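# Sort parcels into matching-colour trays with eight arms

## Task

Place every parcel so it lies flat on the floor of the tray whose colour matches its own.

## Robot and tools

Setup. Eight identical i2rt Big YAM arms, arm1 to arm8, share one table area (surface tops under the arms at z=+0.720). Each has six revolute joints, a two-finger gripper and a wrist camera (armN_cam_wrist). Eight more cameras, cam_arm1 to cam_arm8, are fixed in the room. Reach is roughly 1.0 m from each arm's joint-1 axis. Foot positions in the scene frame (m): arm1 (-2.151, -0.606, 0.766), arm2 (-0.854, -0.623, 0.797), arm3 (0.435, -0.612, 0.752), arm4 (1.688, -0.612, 0.754), arm5 (2.165, 0.644, 0.790), arm6 (0.850, 0.628, 0.817), arm7 (-0.424, 0.615, 0.799), arm8 (-1.661, 0.655, 0.757). Each foot's forward direction is its own +x, rotated by its calibrated quaternion. Loose objects may occasionally get a brief external shove.

Frames. All poses use one shared scene frame: origin on the floor, +z up, metres. The reported hand point sits between the finger pads, about 1 cm short of the tips. The fingers extend along the hand's +z axis and close along its y axis. hand_target is the hand pose the currently held joint targets would give; under load the real hand may stop short. Printed hand positions get less accurate at long reach.

Tool move. Arguments are optional keys arm1..arm8 plus cameras. Each arm key takes an object with: joints (a dict of absolute targets by name: joint1_rad..joint6_rad in radians, gripper_m in metres as fingertip gap), and/or target (one list of 7 numbers for that arm: x, y, z, qw, qx, qy, qz, an absolute hand pose in the scene frame, metres), optionally with speed (top path speed in m/s, 0.002 to 0.5, default 0.25; rotation capped at twice that in rad/s; speed without target is refused). If target is given, joints may contain only gripper_m. Arms not named get no new command but keep pushing toward earlier targets. All motions in a call start together; all hand paths finish together, paced by the slowest. A hand path lasts 0.5 to 10 s and stops short after 10 s; no action exceeds 15 s. Paths are straight lines that ignore obstacles and other arms; the controller limits each step to 100 mm and 20 degrees from the measured pose, so hands lag, drift, may overshoot speed near full stretch, and often end a centimetre or more off. cameras: list of camera names, [] for none, omitted or ["all"] for all. Unknown keys make a call invalid; out-of-range values get it refused. A refused call, or a stop during one, cancels the remaining move, wait and finished_scene calls of that reply.

Joint ranges (rad, with done-tolerance): joint1_rad -2.879..2.879 ±0.045, base yaw, positive counter-clockwise from above, 0 along the foot's +x. joint2_rad 0..3.141 ±0.14, shoulder, 0 = upper arm pointing back, positive lifts then swings forward. joint3_rad 0..3.019 ±0.09, elbow, 0 = folded. joint4_rad -1.692..1.57 ±0.055, wrist pitch, positive raises the fingers. joint5_rad -1.57..1.57 ±0.03, sideways wrist swing, positive to the arm's right. joint6_rad -2.094..2.094 ±0.035, hand roll, positive clockwise viewed from behind. gripper_m 0..0.093 ±0.003. Joints travel at different rates, so joint-space moves can sweep wide.

Other tools. wait {seconds: 0..10, cameras}: lets time pass with no new command and returns state and images. zoom_image {camera, region [x0,y0,x1,y1]}: pixel box (max 504x504, origin top-left) of that camera's latest image; only cameras present in the newest images can be zoomed. finished_scene {scene: 1 or 2}: irreversibly ends the scene; the parcels must stay correctly placed without the robots. A move with no action returns the full state, the scene number and task.

Reading results. A move line lists each commanded arm with done or its worst status. joint_status and hand_status report each motion: off_target (stopped away, maybe still pushing), time_out (joints keep small residual targets and push; send the reported position to relax), not_followed / "joint command not followed" / "pose unreachable" (a self/arm-clearance check withheld targets; the gripper part still runs). on_its_own shows uncommanded behaviour; "held at" is a target, not a reading. Arms in "as last shown" were not commanded and their lines are repeated. Joint velocities are in rad/s (gripper m/s); "within noise" means still. Torques are whole drive outputs including gravity; joints 3 and 4 wrap at ±28 N m. Images may be slightly older than the state.

Gripping. Closed on nothing, gripper_m reads 0.000 to 0.003. Gripping a rigid item it reads up to 0.005 below (or up to 0.002 above) its width. Commanding about 0.005 below the first-contact reading gives full force (about 50 to 64 N per pad); squeezing soft items harder crushes them. Release by commanding well above the reading.

Avoid. Robots never stop on contact and can push hard. Any firm squeeze between two robots, including one gripper closing on another's fingers, ends the scene; the clearance check does not guard fingers, housings or wrist cameras and may react late. Don't drop parcels, release them while moving, slam, or knock anything out of the work area. Sustained pushing, holding loads or stretched postures heat motors: MOTOR HOT appears at 85 °C and at 100 °C the arm goes limp for 30 to 60 s (OVER-TEMPERATURE FAULT, keys read limit_stop_at_motor_heat; resend targets afterwards). Simulation time keeps running while you think, with the last commands held. Faster, smoother, lower-effort solutions are better.

Each tool is called after "Request:" by a JSON object that holds its "name" and its "arguments", one argument or row to a line.

## Session

Request:
{"name": "move", "arguments": {
  "cameras": ["cam_arm1","cam_arm2","cam_arm3","cam_arm4","cam_arm5","cam_arm6","cam_arm7","cam_arm8"]
}}

Scene clock: 0.00 s.
Joint torques (N m): no reading
Heat: arm1: hottest joint3_rad 30 °C; arm2: hottest joint3_rad 31 °C; arm3: hottest joint2_rad 31 °C; arm4: hottest joint3_rad 36 °C; arm5: hottest joint3_rad 33 °C; arm6: hottest joint2_rad 31 °C; arm7: hottest joint3_rad 37 °C; arm8: hottest joint1_rad 29 °C.
Joint velocities: within noise
arm1.joint_positions: joint1_rad=+0.458 joint2_rad=+0.456 joint3_rad=+1.438 joint4_rad=-1.139 joint5_rad=+0.063 joint6_rad=-0.074 gripper_m=+0.09396
arm1.joint_status: not commanded
arm1.hand: x=-1.9866 y=-0.6052 z=+1.4040 quat_wxyz=(-0.650, +0.024, -0.759, +0.041) (m; scene frame)
arm1.hand_target: x=-1.9921 y=-0.6053 z=+1.4119 quat_wxyz=(-0.658, +0.023, -0.752, +0.041) (m; scene frame)
arm1.hand_status: not commanded
arm2.joint_positions: joint1_rad=-0.133 joint2_rad=+0.490 joint3_rad=+1.431 joint4_rad=-1.371 joint5_rad=+0.122 joint6_rad=+0.254 gripper_m=+0.09396
arm2.joint_status: not commanded
arm2.hand: x=-0.9557 y=-0.4897 z=+1.3731 quat_wxyz=(-0.193, +0.711, -0.448, -0.506) (m; scene frame)
arm2.hand_target: x=-0.9532 y=-0.4923 z=+1.3817 quat_wxyz=(-0.195, +0.705, -0.446, -0.516) (m; scene frame)
arm2.hand_status: not commanded
arm3.joint_positions: joint1_rad=+0.288 joint2_rad=+0.566 joint3_rad=+1.355 joint4_rad=-1.309 joint5_rad=+0.227 joint6_rad=-0.408 gripper_m=+0.09396
arm3.joint_status: not commanded
arm3.hand: x=+0.2384 y=-0.5089 z=+1.2929 quat_wxyz=(-0.272, +0.862, -0.018, -0.428) (m; scene frame)
arm3.hand_target: x=+0.2407 y=-0.5098 z=+1.3061 quat_wxyz=(-0.276, +0.854, -0.020, -0.440) (m; scene frame)
arm3.hand_status: not commanded
arm4.joint_positions: joint1_rad=-0.202 joint2_rad=+0.526 joint3_rad=+1.372 joint4_rad=-1.530 joint5_rad=+0.176 joint6_rad=+0.279 gripper_m=+0.09396
arm4.joint_status: not commanded
arm4.hand: x=+1.8391 y=-0.5129 z=+1.2624 quat_wxyz=(-0.405, +0.175, -0.887, -0.138) (m; scene frame)
arm4.hand_target: x=+1.8372 y=-0.5146 z=+1.2716 quat_wxyz=(-0.414, +0.173, -0.882, -0.143) (m; scene frame)
arm4.hand_status: not commanded
arm5.joint_positions: joint1_rad=+0.150 joint2_rad=+0.484 joint3_rad=+1.403 joint4_rad=-1.356 joint5_rad=-0.018 joint6_rad=+0.258 gripper_m=+0.09396
arm5.joint_status: not commanded
arm5.hand: x=+1.9905 y=+0.6571 z=+1.3561 quat_wxyz=(+0.044, +0.831, -0.149, -0.534) (m; scene frame)
arm5.hand_target: x=+1.9935 y=+0.6567 z=+1.3668 quat_wxyz=(+0.045, +0.825, -0.147, -0.545) (m; scene frame)
arm5.hand_status: not commanded
arm6.joint_positions: joint1_rad=+0.005 joint2_rad=+0.600 joint3_rad=+1.377 joint4_rad=-1.425 joint5_rad=+0.198 joint6_rad=-0.419 gripper_m=+0.09396
arm6.joint_status: not commanded
arm6.hand: x=+1.0055 y=+0.4776 z=+1.3387 quat_wxyz=(-0.341, -0.130, -0.883, +0.295) (m; scene frame)
arm6.hand_target: x=+1.0039 y=+0.4787 z=+1.3519 quat_wxyz=(-0.354, -0.130, -0.876, +0.302) (m; scene frame)
arm6.hand_status: not commanded
arm7.joint_positions: joint1_rad=-0.316 joint2_rad=+0.535 joint3_rad=+1.368 joint4_rad=-1.177 joint5_rad=-0.073 joint6_rad=-0.126 gripper_m=+0.09396
arm7.joint_status: not commanded
arm7.hand: x=-0.2873 y=+0.4416 z=+1.3804 quat_wxyz=(-0.508, -0.311, -0.757, +0.270) (m; scene frame)
arm7.hand_target: x=-0.2897 y=+0.4449 z=+1.3917 quat_wxyz=(-0.517, -0.307, -0.750, +0.275) (m; scene frame)
arm7.hand_status: not commanded
arm8.joint_positions: joint1_rad=+0.154 joint2_rad=+0.581 joint3_rad=+1.368 joint4_rad=-1.211 joint5_rad=-0.224 joint6_rad=+0.370 gripper_m=+0.09396
arm8.joint_status: not commanded
arm8.hand: x=-1.7287 y=+0.4302 z=+1.3236 quat_wxyz=(-0.435, -0.755, -0.361, +0.333) (m; scene frame)
arm8.hand_target: x=-1.7273 y=+0.4330 z=+1.3347 quat_wxyz=(-0.441, -0.748, -0.360, +0.341) (m; scene frame)
arm8.hand_status: not commanded
pictures: cam_arm1, cam_arm2, cam_arm3, cam_arm4, cam_arm5, cam_arm6, cam_arm7, cam_arm8

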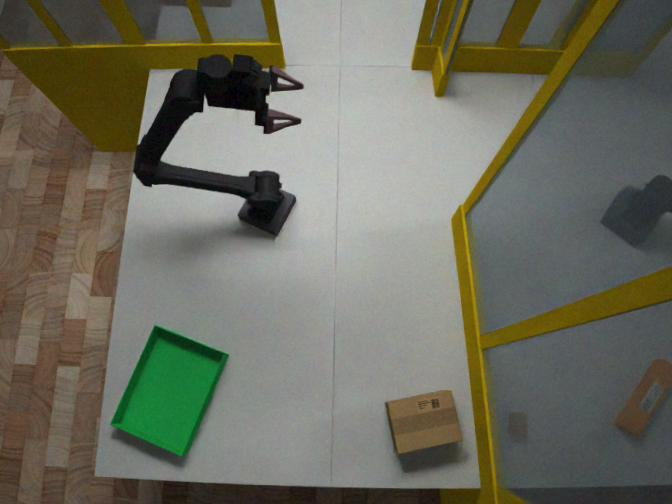

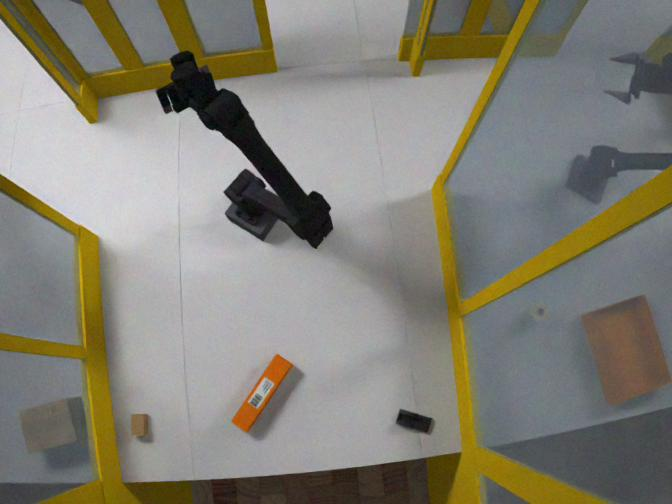

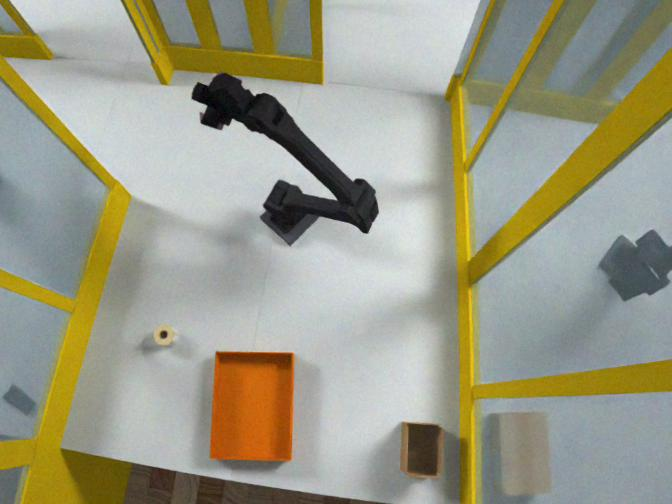

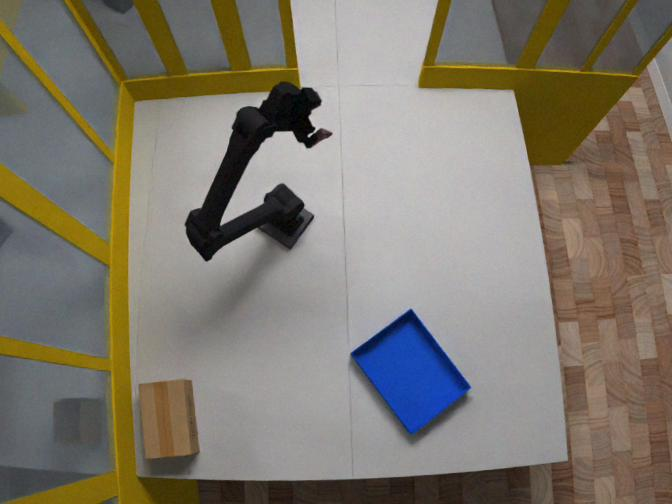

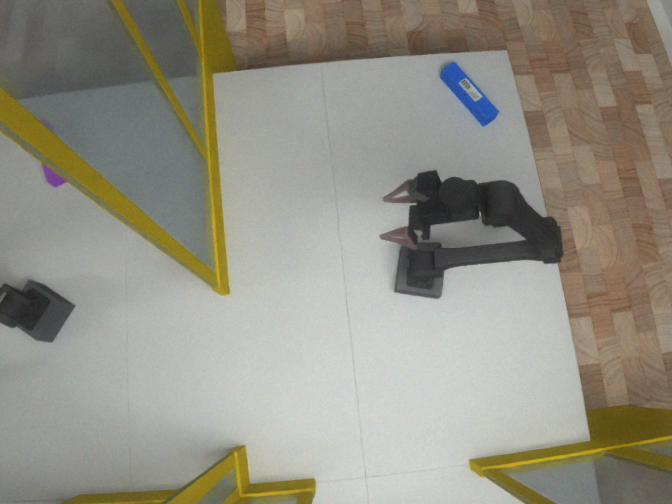

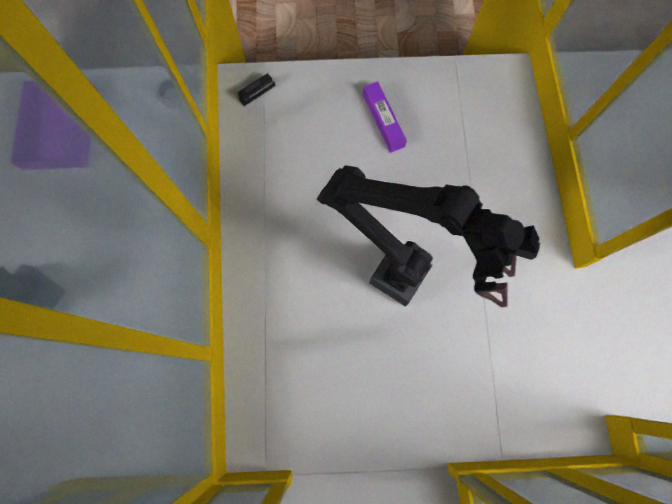

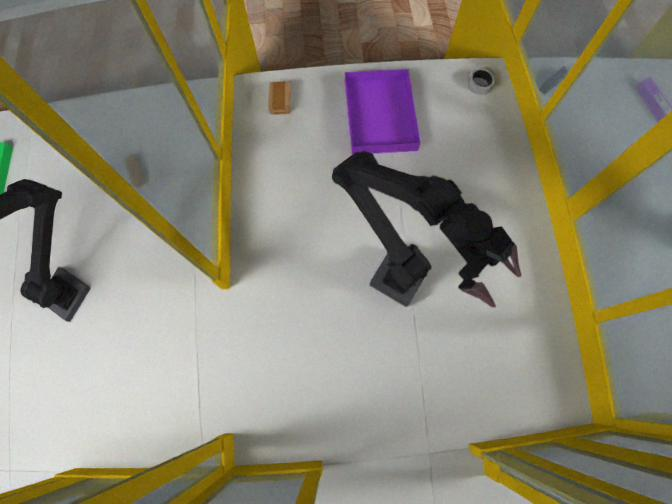

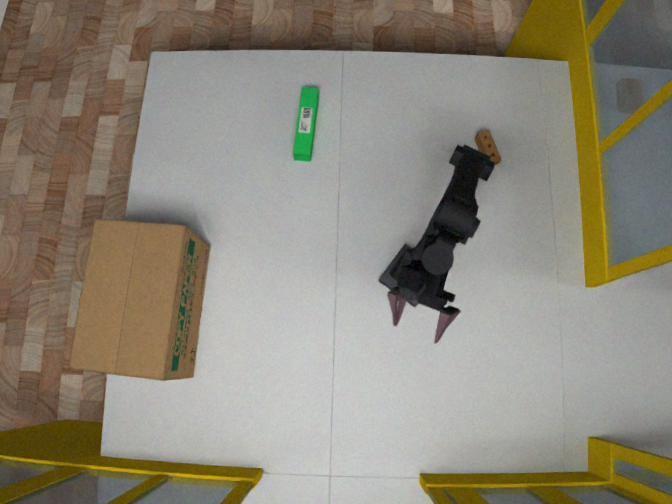

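Request:
{"name": "move", "arguments": {
  "arm8": {"joints":{"joint1_rad":-1.934,"joint5_rad":0,"joint6_rad":0}},
  "arm6": {"joints":{"joint1_rad":2.208,"joint5_rad":0,"joint6_rad":0}},
  "arm5": {"joints":{"joint1_rad":-1.714,"joint5_rad":0,"joint6_rad":0}},
  "arm2": {"joints":{"joint1_rad":2.185,"joint5_rad":0,"joint6_rad":0}},
  "arm1": {"joints":{"joint1_rad":1.494,"joint5_rad":0,"joint6_rad":0}},
  "arm4": {"joints":{"joint1_rad":0.253,"joint5_rad":0,"joint6_rad":0}},
  "arm3": {"joints":{"joint1_rad":0.22,"joint5_rad":0,"joint6_rad":0}},
  "arm7": {"joints":{"joint1_rad":-1.196,"joint5_rad":0,"joint6_rad":0}},
  "cameras": []
}}

Request:
{"name": "move", "arguments": {
  "arm8": {"joints":{"joint2_rad":1.1,"joint3_rad":1.0,"joint4_rad":-1.47}},
  "arm6": {"joints":{"joint2_rad":1.1,"joint3_rad":1.0,"joint4_rad":-1.47}},
  "arm5": {"joints":{"joint2_rad":1.1,"joint3_rad":1.0,"joint4_rad":-1.47}},
  "arm2": {"joints":{"joint2_rad":1.1,"joint3_rad":1.0,"joint4_rad":-1.47}},
  "arm1": {"joints":{"joint2_rad":1.1,"joint3_rad":1.0,"joint4_rad":-1.47}},
  "arm4": {"joints":{"joint2_rad":1.1,"joint3_rad":1.0,"joint4_rad":-1.47}},
  "arm3": {"joints":{"joint2_rad":1.1,"joint3_rad":1.0,"joint4_rad":-1.47}},
  "arm7": {"joints":{"joint2_rad":1.1,"joint3_rad":1.0,"joint4_rad":-1.47}},
  "cameras": ["arm8_cam_wrist"]
}}

Scene clock: 165.43 s.
Joint torques (N m): arm1=[2.2 5.54 7.66 1.92 0 0.06] | arm2=[0.85 4.54 7.79 2.19 -0.11 -0.2] | arm3=[-1.79 1.26 10.18 1.62 -0.26 0.14] | arm4=[1.26 3.43 9.96 1.78 -0.15 -0.04] | arm5=[-1.14 5.36 6.8 2 -0.12 -0.2] | arm6=[0.21 2.78 9.51 1.58 0.01 0] | arm7=[-1.08 1.61 10.44 1.59 0.03 0.22] | arm8=[1.2 2.96 10.56 1.54 0 -0.12]
Heat: arm1: hottest joint3_rad 33 °C; arm2: hottest joint3_rad 38 °C; arm3: hottest joint3_rad 34 °C; arm4: hottest joint3_rad 43 °C; arm5: hottest joint3_rad 36 °C; arm6: hottest joint3_rad 36 °C; arm7: hottest joint3_rad 48 °C; arm8: hottest joint3_rad 39 °C.
move: arm1 done; arm2 done; arm3 done; arm4 done; arm5 done; arm6 done; arm7 done; arm8 done
Joint velocities: within noise
arm1.joint_positions: joint1_rad=+1.481 joint2_rad=+0.456 joint3_rad=+1.438 joint4_rad=-1.139 joint5_rad=+0.003 joint6_rad=-0.008 gripper_m=+0.09397
arm1.joint_status: all done
arm1.hand: x=-2.0708 y=-0.4546 z=+1.4022 quat_wxyz=(-0.562, +0.389, -0.656, -0.321) (m; scene frame)
arm1.hand_target: x=-2.0756 y=-0.4582 z=+1.4100 quat_wxyz=(-0.565, +0.388, -0.649, -0.331) (m; scene frame)
arm1.hand_status: not commanded
arm2.joint_positions: joint1_rad=+2.177 joint2_rad=+0.490 joint3_rad=+1.431 joint4_rad=-1.371 joint5_rad=+0.003 joint6_rad=+0.013 gripper_m=+0.09400
arm2.joint_status: all done
arm2.hand: x=-0.8640 y=-0.7911 z=+1.3722 quat_wxyz=(+0.373, +0.615, +0.574, -0.390) (m; scene frame)
arm2.hand_target: x=-0.8621 y=-0.7876 z=+1.3809 quat_wxyz=(+0.379, +0.604, +0.577, -0.397) (m; scene frame)
arm2.hand_status: not commanded
arm3.joint_positions: joint1_rad=+0.235 joint2_rad=+0.566 joint3_rad=+1.355 joint4_rad=-1.309 joint5_rad=+0.004 joint6_rad=-0.016 gripper_m=+0.09396
arm3.joint_status: all done
arm3.hand: x=+0.2269 y=-0.5326 z=+1.2905 quat_wxyz=(-0.102, +0.852, -0.154, -0.489) (m; scene frame)
arm3.hand_target: x=+0.2300 y=-0.5312 z=+1.3039 quat_wxyz=(-0.103, +0.842, -0.165, -0.503) (m; scene frame)
arm3.hand_status: not commanded
arm4.joint_positions: joint1_rad=+0.238 joint2_rad=+0.526 joint3_rad=+1.372 joint4_rad=-1.530 joint5_rad=+0.002 joint6_rad=+0.009 gripper_m=+0.09397
arm4.joint_status: all done
arm4.hand: x=+1.7584 y=-0.4469 z=+1.2611 quat_wxyz=(-0.348, +0.503, -0.754, -0.241) (m; scene frame)
arm4.hand_target: x=+1.7548 y=-0.4483 z=+1.2703 quat_wxyz=(-0.355, +0.509, -0.743, -0.248) (m; scene frame)
arm4.hand_status: not commanded
arm5.joint_positions: joint1_rad=-1.706 joint2_rad=+0.484 joint3_rad=+1.403 joint4_rad=-1.356 joint5_rad=-0.001 joint6_rad=+0.010 gripper_m=+0.09398
arm5.joint_status: all done
arm5.hand: x=+2.2296 y=+0.8000 z=+1.3578 quat_wxyz=(-0.448, +0.464, -0.703, -0.301) (m; scene frame)
arm5.hand_target: x=+2.2298 y=+0.7965 z=+1.3685 quat_wxyz=(-0.460, +0.460, -0.697, -0.303) (m; scene frame)
arm5.hand_status: not commanded
arm6.joint_positions: joint1_rad=+2.198 joint2_rad=+0.600 joint3_rad=+1.377 joint4_rad=-1.425 joint5_rad=+0.000 joint6_rad=-0.009 gripper_m=+0.09399
arm6.joint_status: all done
arm6.hand: x=+0.8489 y=+0.8444 z=+1.3367 quat_wxyz=(-0.315, +0.639, -0.627, -0.315) (m; scene frame)
arm6.hand_target: x=+0.8467 y=+0.8425 z=+1.3500 quat_wxyz=(-0.321, +0.634, -0.622, -0.328) (m; scene frame)
arm6.hand_status: not commanded
arm7.joint_positions: joint1_rad=-1.187 joint2_rad=+0.535 joint3_rad=+1.368 joint4_rad=-1.177 joint5_rad=-0.002 joint6_rad=-0.009 gripper_m=+0.09397
arm7.joint_status: all done
arm7.hand: x=-0.4789 y=+0.4013 z=+1.3802 quat_wxyz=(-0.350, -0.645, -0.504, +0.456) (m; scene frame)
arm7.hand_target: x=-0.4801 y=+0.4058 z=+1.3916 quat_wxyz=(-0.355, -0.644, -0.493, +0.465) (m; scene frame)
arm7.hand_status: not commanded
arm8.joint_positions: joint1_rad=-1.928 joint2_rad=+0.581 joint3_rad=+1.368 joint4_rad=-1.211 joint5_rad=-0.002 joint6_rad=+0.008 gripper_m=+0.09399
arm8.joint_status: all done
arm8.hand: x=-1.7959 y=+0.8500 z=+1.3215 quat_wxyz=(+0.248, -0.743, +0.392, +0.482) (m; scene frame)
arm8.hand_target: x=-1.7927 y=+0.8484 z=+1.3326 quat_wxyz=(+0.257, -0.737, +0.389, +0.489) (m; scene frame)
arm8.hand_status: not commanded
pictures: none
No camera images: "cameras" was empty.

Scene clock: 166.80 s.
Joint torques (N m): arm1=[2.2 -4.72 8.84 -0.16 0.02 0.07] | arm2=[0.85 -7.65 9.16 0.18 -0.11 -0.19] | arm3=[-1.85 -8.94 10.52 -0.31 -0.25 0.13] | arm4=[1.32 -4.54 10.8 0.44 -0.14 -0.03] | arm5=[-1.32 -4.89 7.97 -0.17 -0.09 -0.14] | arm6=[0.15 -4.13 9.57 -0.14 0.02 0] | arm7=[-1.08 -5.89 10.18 -0.24 0.03 0.2] | arm8=[1.38 -6.48 10.62 -0.47 0 -0.1]
Heat: arm1: hottest joint3_rad 33 °C; arm2: hottest joint3_rad 38 °C; arm3: hottest joint3_rad 34 °C; arm4: hottest joint3_rad 43 °C; arm5: hottest joint3_rad 36 °C; arm6: hottest joint3_rad 36 °C; arm7: hottest joint3_rad 48 °C; arm8: hottest joint3_rad 39 °C.
move: arm1 done; arm2 done; arm3 done; arm4 done; arm5 done; arm6 done; arm7 done; arm8 done
Joint velocities: within noise
arm1.joint_positions: joint1_rad=+1.481 joint2_rad=+1.095 joint3_rad=+0.997 joint4_rad=-1.459 joint5_rad=+0.003 joint6_rad=-0.008 gripper_m=+0.09397
arm1.joint_status: all done
arm1.hand: x=-2.0078 y=-0.3498 z=+0.9788 quat_wxyz=(-0.006, +0.508, -0.861, +0.003) (m; scene frame)
arm1.hand_target: x=-2.0120 y=-0.3492 z=+0.9785 quat_wxyz=(+0.001, +0.510, -0.860, +0.005) (m; scene frame)
arm1.hand_status: not commanded
arm2.joint_positions: joint1_rad=+2.177 joint2_rad=+1.103 joint3_rad=+0.989 joint4_rad=-1.460 joint5_rad=+0.003 joint6_rad=+0.013 gripper_m=+0.09400
arm2.joint_status: all done
arm2.hand: x=-0.8707 y=-0.9130 z=+1.0072 quat_wxyz=(-0.002, +0.731, +0.683, +0.000) (m; scene frame)
arm2.hand_target: x=-0.8680 y=-0.9136 z=+1.0118 quat_wxyz=(+0.000, +0.723, +0.690, +0.000) (m; scene frame)
arm2.hand_status: not commanded
arm3.joint_positions: joint1_rad=+0.235 joint2_rad=+1.113 joint3_rad=+0.984 joint4_rad=-1.459 joint5_rad=+0.004 joint6_rad=-0.016 gripper_m=+0.09396
arm3.joint_status: all done
arm3.hand: x=+0.1650 y=-0.5055 z=+0.9558 quat_wxyz=(-0.004, +0.984, -0.179, +0.011) (m; scene frame)
arm3.hand_target: x=+0.1655 y=-0.5019 z=+0.9656 quat_wxyz=(-0.003, +0.981, -0.194, +0.002) (m; scene frame)
arm3.hand_status: not commanded
arm4.joint_positions: joint1_rad=+0.239 joint2_rad=+1.095 joint3_rad=+0.992 joint4_rad=-1.475 joint5_rad=+0.002 joint6_rad=+0.008 gripper_m=+0.09397
arm4.joint_status: all done
arm4.hand: x=+1.7972 y=-0.3433 z=+0.9632 quat_wxyz=(+0.010, +0.558, -0.830, +0.003) (m; scene frame)
arm4.hand_target: x=+1.7946 y=-0.3380 z=+0.9646 quat_wxyz=(+0.007, +0.567, -0.824, +0.000) (m; scene frame)
arm4.hand_status: not commanded
arm5.joint_positions: joint1_rad=-1.706 joint2_rad=+1.104 joint3_rad=+0.982 joint4_rad=-1.458 joint5_rad=-0.001 joint6_rad=+0.010 gripper_m=+0.09398
arm5.joint_status: all done
arm5.hand: x=+2.2757 y=+0.9094 z=+0.9993 quat_wxyz=(+0.001, +0.550, -0.835, +0.001) (m; scene frame)
arm5.hand_target: x=+2.2787 y=+0.9100 z=+1.0071 quat_wxyz=(-0.003, +0.551, -0.835, -0.002) (m; scene frame)
arm5.hand_status: not commanded
arm6.joint_positions: joint1_rad=+2.198 joint2_rad=+1.103 joint3_rad=+0.984 joint4_rad=-1.461 joint5_rad=+0.000 joint6_rad=-0.009 gripper_m=+0.09399
arm6.joint_status: all done
arm6.hand: x=+0.8481 y=+0.9170 z=+1.0253 quat_wxyz=(+0.003, +0.714, -0.700, +0.003) (m; scene frame)
arm6.hand_target: x=+0.8451 y=+0.9191 z=+1.0320 quat_wxyz=(+0.000, +0.714, -0.700, +0.000) (m; scene frame)
arm6.hand_status: not commanded
arm7.joint_positions: joint1_rad=-1.187 joint2_rad=+1.100 joint3_rad=+0.999 joint4_rad=-1.459 joint5_rad=-0.002 joint6_rad=-0.009 gripper_m=+0.09397
arm7.joint_status: all done
arm7.hand: x=-0.4978 y=+0.3306 z=+1.0129 quat_wxyz=(-0.003, -0.789, -0.615, +0.003) (m; scene frame)
arm7.hand_target: x=-0.5002 y=+0.3336 z=+1.0133 quat_wxyz=(+0.001, -0.794, -0.608, +0.000) (m; scene frame)
arm7.hand_status: not commanded
arm8.joint_positions: joint1_rad=-1.928 joint2_rad=+1.107 joint3_rad=+0.992 joint4_rad=-1.460 joint5_rad=-0.002 joint6_rad=+0.008 gripper_m=+0.09399
arm8.joint_status: all done
arm8.hand: x=-1.8274 y=+0.8950 z=+0.9671 quat_wxyz=(-0.002, -0.884, +0.467, -0.002) (m; scene frame)
arm8.hand_target: x=-1.8252 y=+0.8955 z=+0.9721 quat_wxyz=(+0.000, -0.885, +0.466, +0.000) (m; scene frame)
arm8.hand_status: not commanded
pictures: arm8_cam_wrist
camera_calibration:
arm8_cam_wrist: T_world_to_cam=[[0.829047, 0.559026, -0.0130902, 1.02831], [0.455646, -0.661791, 0.595332, 0.853435], [0.324143, -0.499522, -0.803373, 1.93691], [0, 0, 0, 1]] pos_world=[-1.86922, 0.957469, 1.06144]

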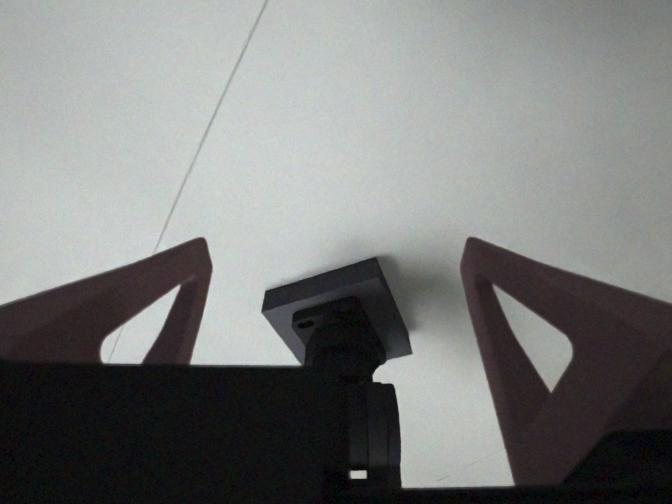

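Request:
{"name": "move", "arguments": {
  "arm8": {"target":[-2.015,1.175,0.92,0,0.695,-0.719,0],"speed":0.3},
  "arm6": {"target":[0.837,1.292,0.92,0,0.8017,-0.5977,0],"speed":0.3},
  "arm5": {"target":[2.45,1.305,0.92,0,0.819,-0.574,0],"speed":0.3},
  "arm2": {"target":[-0.882,-1.24,0.92,0,0.9026,0.4305,0],"speed":0.3},
  "cameras": ["arm8_cam_wrist","arm6_cam_wrist","arm5_cam_wrist","arm2_cam_wrist"]
}}

Scene clock: 177.77 s.
Joint torques (N m): arm1=[2.2 -4.48 8.88 -0.14 0.02 0.07] | arm2=[0.85 -21.25 11.6 0.13 0.12 0.08] | arm3=[-1.79 -9 10.51 -0.29 -0.26 0.13] | arm4=[1.32 -4.6 10.8 0.43 -0.15 -0.03] | arm5=[-1.14 -18.55 10.25 -0.29 -0.29 -0.16] | arm6=[0.26 -15.62 12.53 -0.21 0.01 -0.18] | arm7=[-1.14 -5.77 10.24 -0.25 0.04 0.2] | arm8=[1.38 -18.37 14.49 -0.59 0.08 0.03]
Heat: arm1: hottest joint3_rad 35 °C; arm2: hottest joint3_rad 38 °C; arm3: hottest joint3_rad 33 °C; arm4: hottest joint3_rad 45 °C; arm5: hottest joint3_rad 37 °C; arm6: hottest joint3_rad 36 °C; arm7: hottest joint3_rad 47 °C; arm8: hottest joint3_rad 39 °C.
move: arm2 off_target; arm5 off_target; arm6 off_target; arm8 off_target
Joint velocities: within noise
arm1.joint_positions: joint1_rad=+1.481 joint2_rad=+1.095 joint3_rad=+0.997 joint4_rad=-1.459 joint5_rad=+0.003 joint6_rad=-0.007 gripper_m=+0.09397
arm1.joint_status: not commanded
arm1.hand: x=-2.0078 y=-0.3498 z=+0.9788 quat_wxyz=(-0.006, +0.508, -0.862, +0.003) (m; scene frame)
arm1.hand_target: x=-2.0120 y=-0.3491 z=+0.9785 quat_wxyz=(+0.001, +0.510, -0.860, +0.005) (m; scene frame)
arm1.hand_status: not commanded
arm2.joint_positions: joint1_rad=+2.179 joint2_rad=+1.987 joint3_rad=+1.757 joint4_rad=-1.358 joint5_rad=-0.002 joint6_rad=+0.623 gripper_m=+0.09400
arm2.joint_status: not commanded
arm2.hand: x=-0.8860 y=-1.2269 z=+0.9132 quat_wxyz=(-0.007, +0.901, +0.433, +0.005) (m; scene frame)
arm2.hand_target: x=-0.8820 y=-1.2394 z=+0.9200 quat_wxyz=(+0.000, +0.903, +0.430, +0.000) (m; scene frame)
arm2.hand_status: off_target (0.015 m and 1.1 deg from the pose sent, 0.339 m and 35.1 deg at the start)
arm3, arm4, arm7: as last shown
arm5.joint_positions: joint1_rad=-1.709 joint2_rad=+2.362 joint3_rad=+2.381 joint4_rad=-1.628 joint5_rad=+0.001 joint6_rad=-0.745 gripper_m=+0.09398
arm5.joint_status: not commanded
arm5.hand: x=+2.4411 y=+1.2986 z=+0.9054 quat_wxyz=(+0.015, +0.818, -0.575, +0.004) (m; scene frame)
arm5.hand_target: x=+2.4496 y=+1.3044 z=+0.9200 quat_wxyz=(-0.001, +0.819, -0.574, +0.000) (m; scene frame)
arm5.hand_status: off_target (0.018 m and 1.8 deg from the pose sent, 0.440 m and 43.2 deg at the start)
arm6.joint_positions: joint1_rad=+2.199 joint2_rad=+2.134 joint3_rad=+1.933 joint4_rad=-1.398 joint5_rad=+0.000 joint6_rad=-0.259 gripper_m=+0.09399
arm6.joint_status: not commanded
arm6.hand: x=+0.8442 y=+1.2769 z=+0.9097 quat_wxyz=(+0.011, +0.796, -0.606, +0.009) (m; scene frame)
arm6.hand_target: x=+0.8370 y=+1.2912 z=+0.9201 quat_wxyz=(-0.001, +0.802, -0.598, +0.000) (m; scene frame)
arm6.hand_status: off_target (0.020 m and 2.0 deg from the pose sent, 0.390 m and 15.5 deg at the start)
arm8.joint_positions: joint1_rad=-1.931 joint2_rad=+1.999 joint3_rad=+1.880 joint4_rad=-1.471 joint5_rad=-0.002 joint6_rad=+0.625 gripper_m=+0.09399
arm8.joint_status: not commanded
arm8.hand: x=-2.0106 y=+1.1617 z=+0.9126 quat_wxyz=(-0.003, -0.700, +0.714, -0.010) (m; scene frame)
arm8.hand_target: x=-2.0146 y=+1.1745 z=+0.9201 quat_wxyz=(+0.000, -0.695, +0.719, +0.001) (m; scene frame)
arm8.hand_status: off_target (0.016 m and 1.4 deg from the pose sent, 0.340 m and 36.3 deg at the start)
pictures: arm2_cam_wrist, arm5_cam_wrist, arm6_cam_wrist, arm8_cam_wrist
camera_calibration:
arm2_cam_wrist: T_world_to_cam=[[-0.777162, 0.628935, 0.0214561, 0.0623405], [0.514973, 0.616005, 0.596104, 0.672106], [0.361694, 0.474319, -0.80262, 1.75596], [0, 0, 0, 1]] pos_world=[-0.932787, -1.28611, 1.00739]
arm5_cam_wrist: T_world_to_cam=[[0.944284, 0.328844, -0.0137443, -2.71857], [0.272999, -0.75923, 0.590798, -0.207814], [0.183845, -0.561633, -0.806703, 1.13511], [0, 0, 0, 1]] pos_world=[2.41515, 1.37373, 1.00111]
arm6_cam_wrist: T_world_to_cam=[[0.962036, 0.272924, -0.000603698, -1.1616], [0.219217, -0.771403, 0.597396, 0.262403], [0.162578, -0.574848, -0.801946, 1.45063], [0, 0, 0, 1]] pos_world=[0.824142, 1.35334, 1.00586]
arm8_cam_wrist: T_world_to_cam=[[0.999654, -0.0263037, -0.000563854, 2.04202], [-0.0205876, -0.795403, 0.605731, 0.334068], [-0.0163814, -0.605509, -0.79567, 1.51718], [0, 0, 0, 1]] pos_world=[-2.00958, 1.2381, 1.00597]

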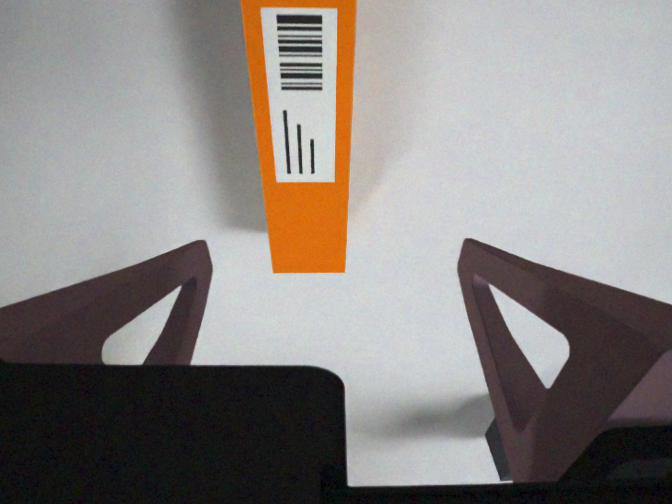

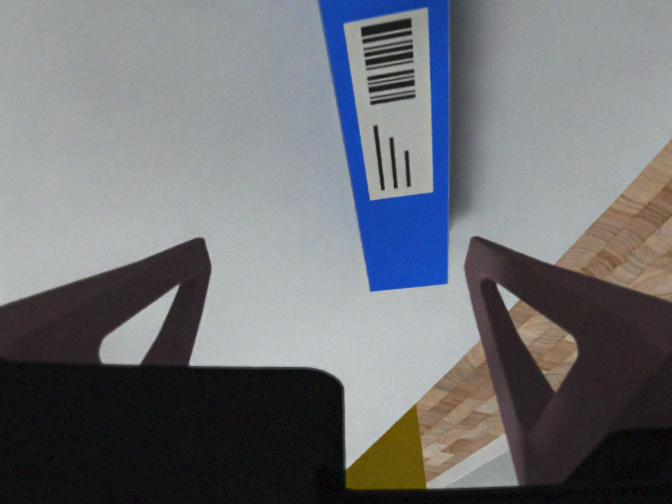

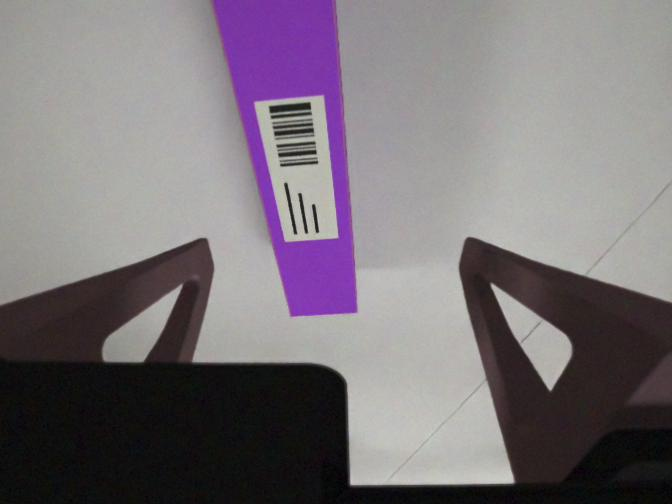

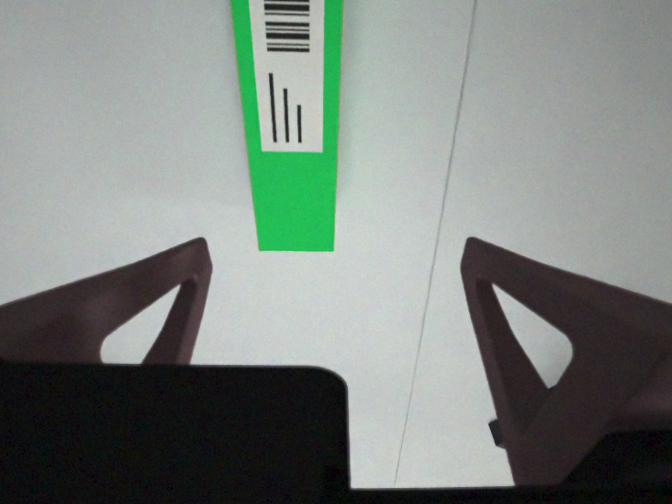

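Request:
{"name": "move", "arguments": {
  "arm8": {"target":[-2.038,1.205,0.84,0,0.688,-0.725,0],"speed":0.2},
  "arm6": {"target":[0.825,1.253,0.84,0,0.8241,-0.5664,0],"speed":0.2},
  "arm5": {"target":[2.468,1.332,0.845,0,0.8639,-0.5038,0],"speed":0.2},
  "arm2": {"target":[-0.882,-1.256,0.84,0,0.9056,0.4242,0],"speed":0.2},
  "cameras": ["arm8_cam_wrist","arm6_cam_wrist","arm5_cam_wrist","arm2_cam_wrist"]
}}

Scene clock: 216.30 s.
Joint torques (N m): arm1=[2.08 -5.07 8.95 -0.14 -0.01 0.09] | arm2=[0.85 -23.3 8.44 0.88 0.13 0.08] | arm3=[-1.73 -9 10.5 -0.31 -0.26 0.13] | arm4=[1.32 -4.6 10.8 0.43 -0.14 -0.03] | arm5=[-1.79 -22.18 10.15 -0.28 -0.26 -0.15] | arm6=[0.03 -17.85 7.47 0.51 0.01 -0.18] | arm7=[-1.03 -5.77 10.24 -0.28 0.04 0.2] | arm8=[1.67 -21.54 14.01 0.06 0.06 0.04]
Heat: arm1: hottest joint3_rad 37 °C; arm2: hottest joint3_rad 44 °C; arm3: hottest joint3_rad 33 °C; arm4: hottest joint3_rad 47 °C; arm5: hottest joint3_rad 41 °C; arm6: hottest joint3_rad 39 °C; arm7: hottest joint3_rad 47 °C; arm8: hottest joint3_rad 43 °C.
move: arm2 done; arm5 off_target; arm6 off_target; arm8 off_target
Joint velocities: within noise
arm1, arm3, arm4, arm7: as last shown
arm2.joint_positions: joint1_rad=+2.180 joint2_rad=+2.102 joint3_rad=+1.752 joint4_rad=-1.230 joint5_rad=-0.002 joint6_rad=+0.637 gripper_m=+0.09400
arm2.joint_status: not commanded
arm2.hand: x=-0.8863 y=-1.2510 z=+0.8425 quat_wxyz=(-0.004, +0.904, +0.427, +0.003) (m; scene frame)
arm2.hand_target: x=-0.8819 y=-1.2559 z=+0.8400 quat_wxyz=(+0.000, +0.905, +0.424, +0.000) (m; scene frame)
arm2.hand_status: done (0.007 m and 0.7 deg from the pose sent, 0.079 m and 1.5 deg at the start)
arm5.joint_positions: joint1_rad=-1.717 joint2_rad=+2.533 joint3_rad=+2.483 joint4_rad=-1.571 joint5_rad=+0.001 joint6_rad=-0.920 gripper_m=+0.09398
arm5.joint_status: not commanded
arm5.hand: x=+2.4585 y=+1.3236 z=+0.8220 quat_wxyz=(+0.021, +0.863, -0.505, +0.004) (m; scene frame)
arm5.hand_target: x=+2.4675 y=+1.3310 z=+0.8452 quat_wxyz=(-0.001, +0.864, -0.504, +0.000) (m; scene frame)
arm5.hand_status: off_target (0.026 m and 2.5 deg from the pose sent, 0.074 m and 9.8 deg at the start)
arm6.joint_positions: joint1_rad=+2.221 joint2_rad=+2.134 joint3_rad=+1.700 joint4_rad=-1.174 joint5_rad=+0.000 joint6_rad=-0.316 gripper_m=+0.09399
arm6.joint_status: not commanded
arm6.hand: x=+0.8310 y=+1.2471 z=+0.8255 quat_wxyz=(+0.014, +0.819, -0.574, +0.011) (m; scene frame)
arm6.hand_target: x=+0.8250 y=+1.2528 z=+0.8400 quat_wxyz=(+0.000, +0.824, -0.566, +0.000) (m; scene frame)
arm6.hand_status: off_target (0.017 m and 2.3 deg from the pose sent, 0.076 m and 5.8 deg at the start)
arm8.joint_positions: joint1_rad=-1.931 joint2_rad=+2.164 joint3_rad=+1.918 joint4_rad=-1.377 joint5_rad=-0.002 joint6_rad=+0.646 gripper_m=+0.09399
arm8.joint_status: not commanded
arm8.hand: x=-2.0288 y=+1.1879 z=+0.8245 quat_wxyz=(-0.006, -0.692, +0.722, -0.026) (m; scene frame)
arm8.hand_target: x=-2.0374 y=+1.2041 z=+0.8404 quat_wxyz=(+0.000, -0.688, +0.725, +0.000) (m; scene frame)
arm8.hand_status: off_target (0.025 m and 3.2 deg from the pose sent, 0.089 m and 2.2 deg at the start)
pictures: arm2_cam_wrist, arm5_cam_wrist, arm6_cam_wrist, arm8_cam_wrist
camera_calibration:
arm2_cam_wrist: T_world_to_cam=[[-0.768656, 0.639439, 0.0169246, 0.103184], [0.523592, 0.613759, 0.59089, 0.73845], [0.36745, 0.463052, -0.806575, 1.70506], [0, 0, 0, 1]] pos_world=[-0.933858, -1.30874, 0.937168]
arm5_cam_wrist: T_world_to_cam=[[0.876857, 0.479991, -0.0270245, -2.76777], [0.400449, -0.698132, 0.593509, -0.540718], [0.266012, -0.531244, -0.804374, 0.834554], [0, 0, 0, 1]] pos_world=[2.42147, 1.39436, 0.917417]
arm6_cam_wrist: T_world_to_cam=[[0.937652, 0.347544, -0.00471021, -1.21016], [0.279898, -0.746975, 0.603063, 0.206907], [0.206072, -0.566782, -0.79768, 1.31837], [0, 0, 0, 1]] pos_world=[0.805116, 1.32237, 0.921161]
arm8_cam_wrist: T_world_to_cam=[[0.998675, -0.047364, 0.0201196, 2.06675], [-0.0495126, -0.777852, 0.626494, 0.311291], [-0.0140232, -0.62666, -0.779167, 1.47893], [0, 0, 0, 1]] pos_world=[-2.02786, 1.26681, 0.915727]

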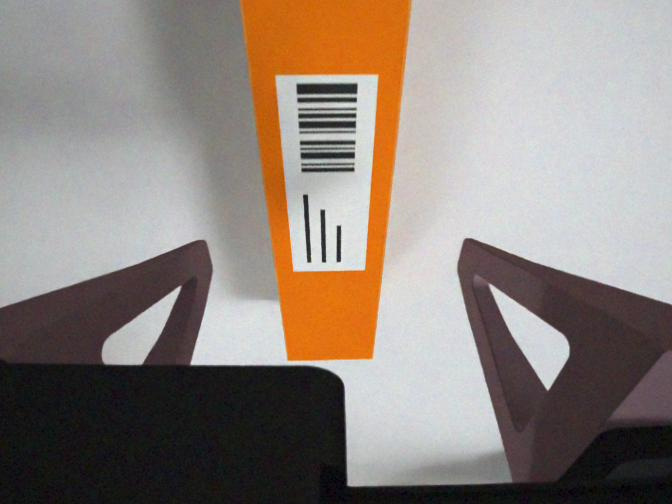

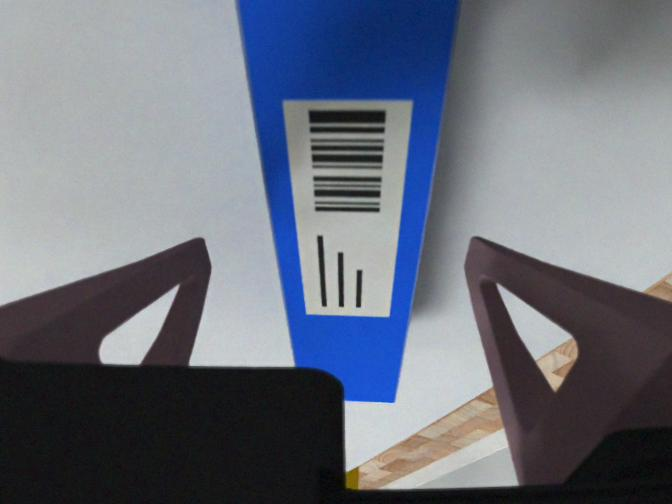

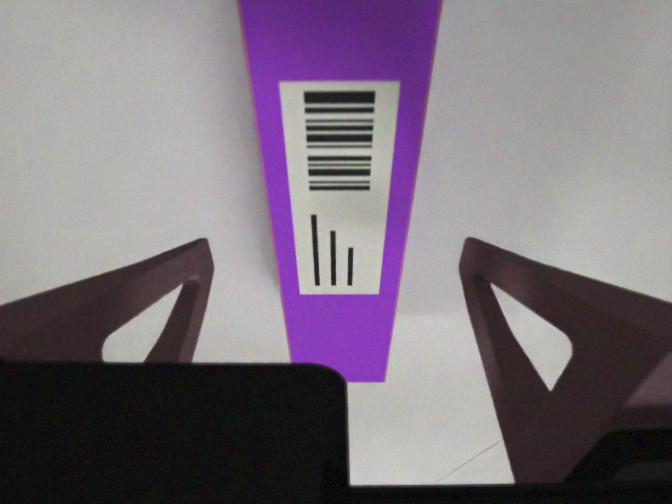

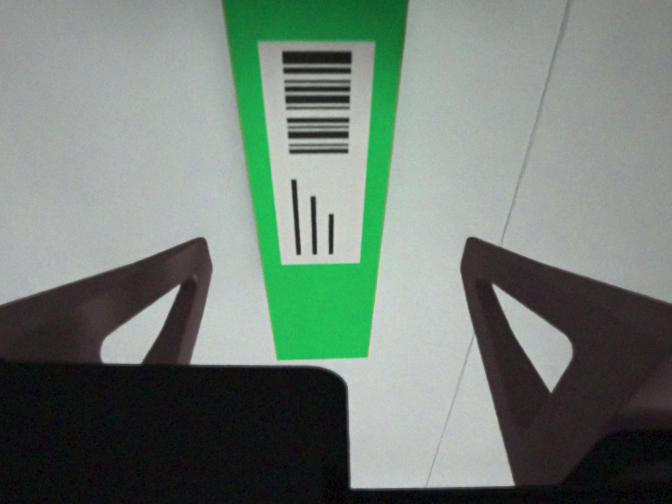

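Request:
{"name": "move", "arguments": {
  "arm8": {"target":[-2.041,1.206,0.80,0,0.688,-0.725,0],"speed":0.15},
  "arm6": {"target":[0.826,1.252,0.80,0,0.8241,-0.5664,0],"speed":0.15},
  "arm5": {"target":[2.469,1.330,0.80,0,0.8639,-0.5038,0],"speed":0.15},
  "arm2": {"target":[-0.878,-1.257,0.80,0,0.9056,0.4242,0],"speed":0.15},
  "cameras": ["arm8_cam_wrist","arm6_cam_wrist","arm5_cam_wrist","arm2_cam_wrist"]
}}

Scene clock: 235.93 s.
Joint torques (N m): arm1=[2.08 -4.89 8.88 -0.1 0 0.08] | arm2=[0.79 -22.42 7.82 0.92 0.14 0.08] | arm3=[-1.9 -8.94 10.52 -0.29 -0.27 0.13] | arm4=[1.26 -4.54 10.8 0.43 -0.14 -0.03] | arm5=[-1.61 -21.19 7.08 0.57 -0.31 -0.14] | arm6=[-0.03 -14.74 7.43 0.57 0.01 -0.18] | arm7=[-1.14 -5.89 10.18 -0.24 0.04 0.21] | arm8=[1.9 -20.25 10.4 0.32 0.07 0.05]
Heat: arm1: hottest joint3_rad 38 °C; arm2: hottest joint3_rad 41 °C; arm3: hottest joint3_rad 33 °C; arm4: hottest joint3_rad 48 °C; arm5: hottest joint3_rad 43 °C; arm6: hottest joint3_rad 39 °C; arm7: hottest joint3_rad 47 °C; arm8: hottest joint3_rad 46 °C.
move: arm2 done; arm5 done; arm6 off_target; arm8 off_target
Joint velocities: within noise
arm1, arm3, arm4, arm7: as last shown
arm2.joint_positions: joint1_rad=+2.188 joint2_rad=+2.140 joint3_rad=+1.721 joint4_rad=-1.150 joint5_rad=-0.002 joint6_rad=+0.644 gripper_m=+0.09400
arm2.joint_status: not commanded
arm2.hand: x=-0.8820 y=-1.2550 z=+0.8084 quat_wxyz=(+0.001, +0.904, +0.427, +0.001) (m; scene frame)
arm2.hand_target: x=-0.8779 y=-1.2567 z=+0.7999 quat_wxyz=(+0.000, +0.906, +0.424, +0.000) (m; scene frame)
arm2.hand_status: done (0.009 m and 0.4 deg from the pose sent, 0.044 m and 0.7 deg at the start)
arm5.joint_positions: joint1_rad=-1.719 joint2_rad=+2.538 joint3_rad=+2.430 joint4_rad=-1.488 joint5_rad=+0.001 joint6_rad=-0.922 gripper_m=+0.09398
arm5.joint_status: not commanded
arm5.hand: x=+2.4620 y=+1.3281 z=+0.7986 quat_wxyz=(+0.008, +0.863, -0.505, +0.002) (m; scene frame)
arm5.hand_target: x=+2.4690 y=+1.3299 z=+0.8000 quat_wxyz=(+0.000, +0.864, -0.504, +0.000) (m; scene frame)
arm5.hand_status: done (0.007 m and 1.0 deg from the pose sent, 0.025 m and 2.5 deg at the start)
arm6.joint_positions: joint1_rad=+2.221 joint2_rad=+2.138 joint3_rad=+1.662 joint4_rad=-1.091 joint5_rad=+0.000 joint6_rad=-0.317 gripper_m=+0.09399
arm6.joint_status: not commanded
arm6.hand: x=+0.8309 y=+1.2506 z=+0.8092 quat_wxyz=(-0.001, +0.819, -0.573, -0.001) (m; scene frame)
arm6.hand_target: x=+0.8260 y=+1.2519 z=+0.8001 quat_wxyz=(+0.000, +0.824, -0.566, +0.000) (m; scene frame)
arm6.hand_status: off_target (0.011 m and 1.0 deg from the pose sent, 0.026 m and 2.3 deg at the start)
arm8.joint_positions: joint1_rad=-1.931 joint2_rad=+2.186 joint3_rad=+1.918 joint4_rad=-1.301 joint5_rad=-0.002 joint6_rad=+0.649 gripper_m=+0.09399
arm8.joint_status: not commanded
arm8.hand: x=-2.0385 y=+1.2020 z=+0.8102 quat_wxyz=(-0.001, -0.691, +0.723, +0.000) (m; scene frame)
arm8.hand_target: x=-2.0408 y=+1.2057 z=+0.7999 quat_wxyz=(+0.000, -0.688, +0.725, +0.000) (m; scene frame)
arm8.hand_status: off_target (0.011 m and 0.5 deg from the pose sent, 0.033 m and 3.1 deg at the start)
pictures: arm2_cam_wrist, arm5_cam_wrist, arm6_cam_wrist, arm8_cam_wrist
camera_calibration:
arm2_cam_wrist: T_world_to_cam=[[-0.769119, 0.639026, 0.0100575, 0.114308], [0.52347, 0.620854, 0.583541, 0.773473], [0.366654, 0.454077, -0.812021, 1.67021], [0, 0, 0, 1]] pos_world=[-0.929361, -1.31166, 0.903742]
arm5_cam_wrist: T_world_to_cam=[[0.876789, 0.48083, -0.00663051, -2.79087], [0.394829, -0.711961, 0.580708, -0.48262], [0.274501, -0.511776, -0.814085, 0.778126], [0, 0, 0, 1]] pos_world=[2.42396, 1.39655, 0.895217]
arm6_cam_wrist: T_world_to_cam=[[0.93711, 0.348949, 0.00770591, -1.22274], [0.281791, -0.769414, 0.573233, 0.270062], [0.205958, -0.535011, -0.819356, 1.28535], [0, 0, 0, 1]] pos_world=[0.805016, 1.32214, 0.907774]
arm8_cam_wrist: T_world_to_cam=[[0.998638, -0.0506138, -0.0126682, 2.10786], [-0.0332812, -0.804936, 0.592428, 0.423987], [-0.0401821, -0.591199, -0.805524, 1.40184], [0, 0, 0, 1]] pos_world=[-2.03455, 1.27674, 0.904738]

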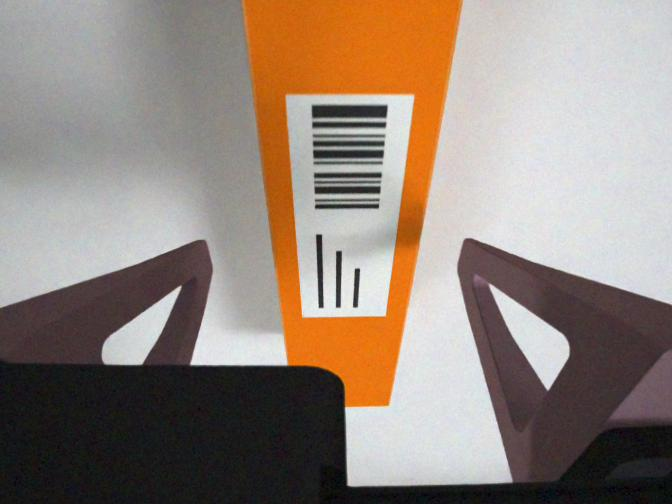

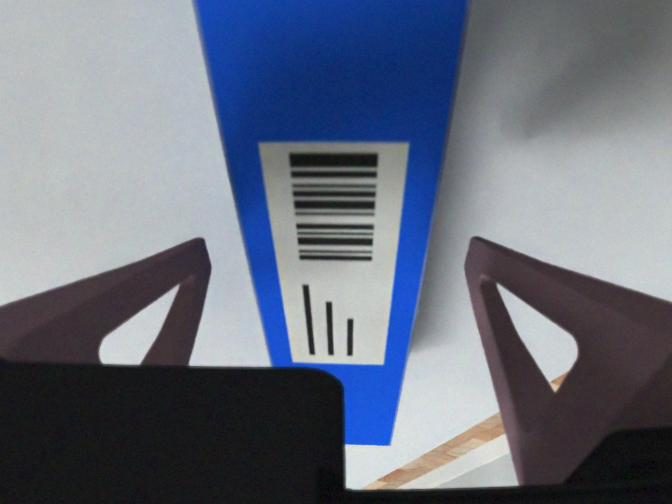

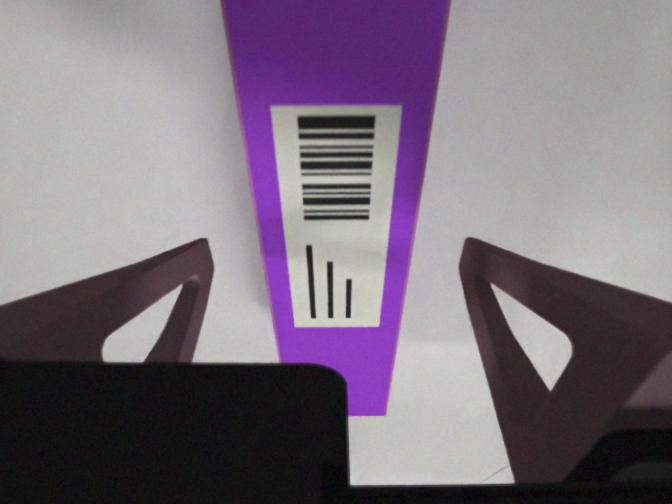

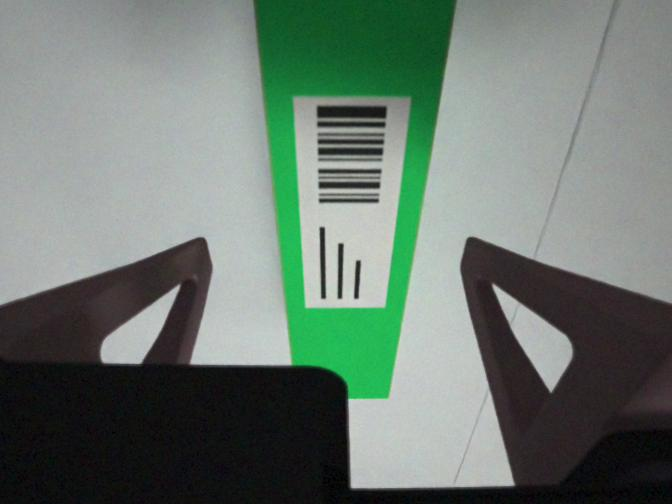

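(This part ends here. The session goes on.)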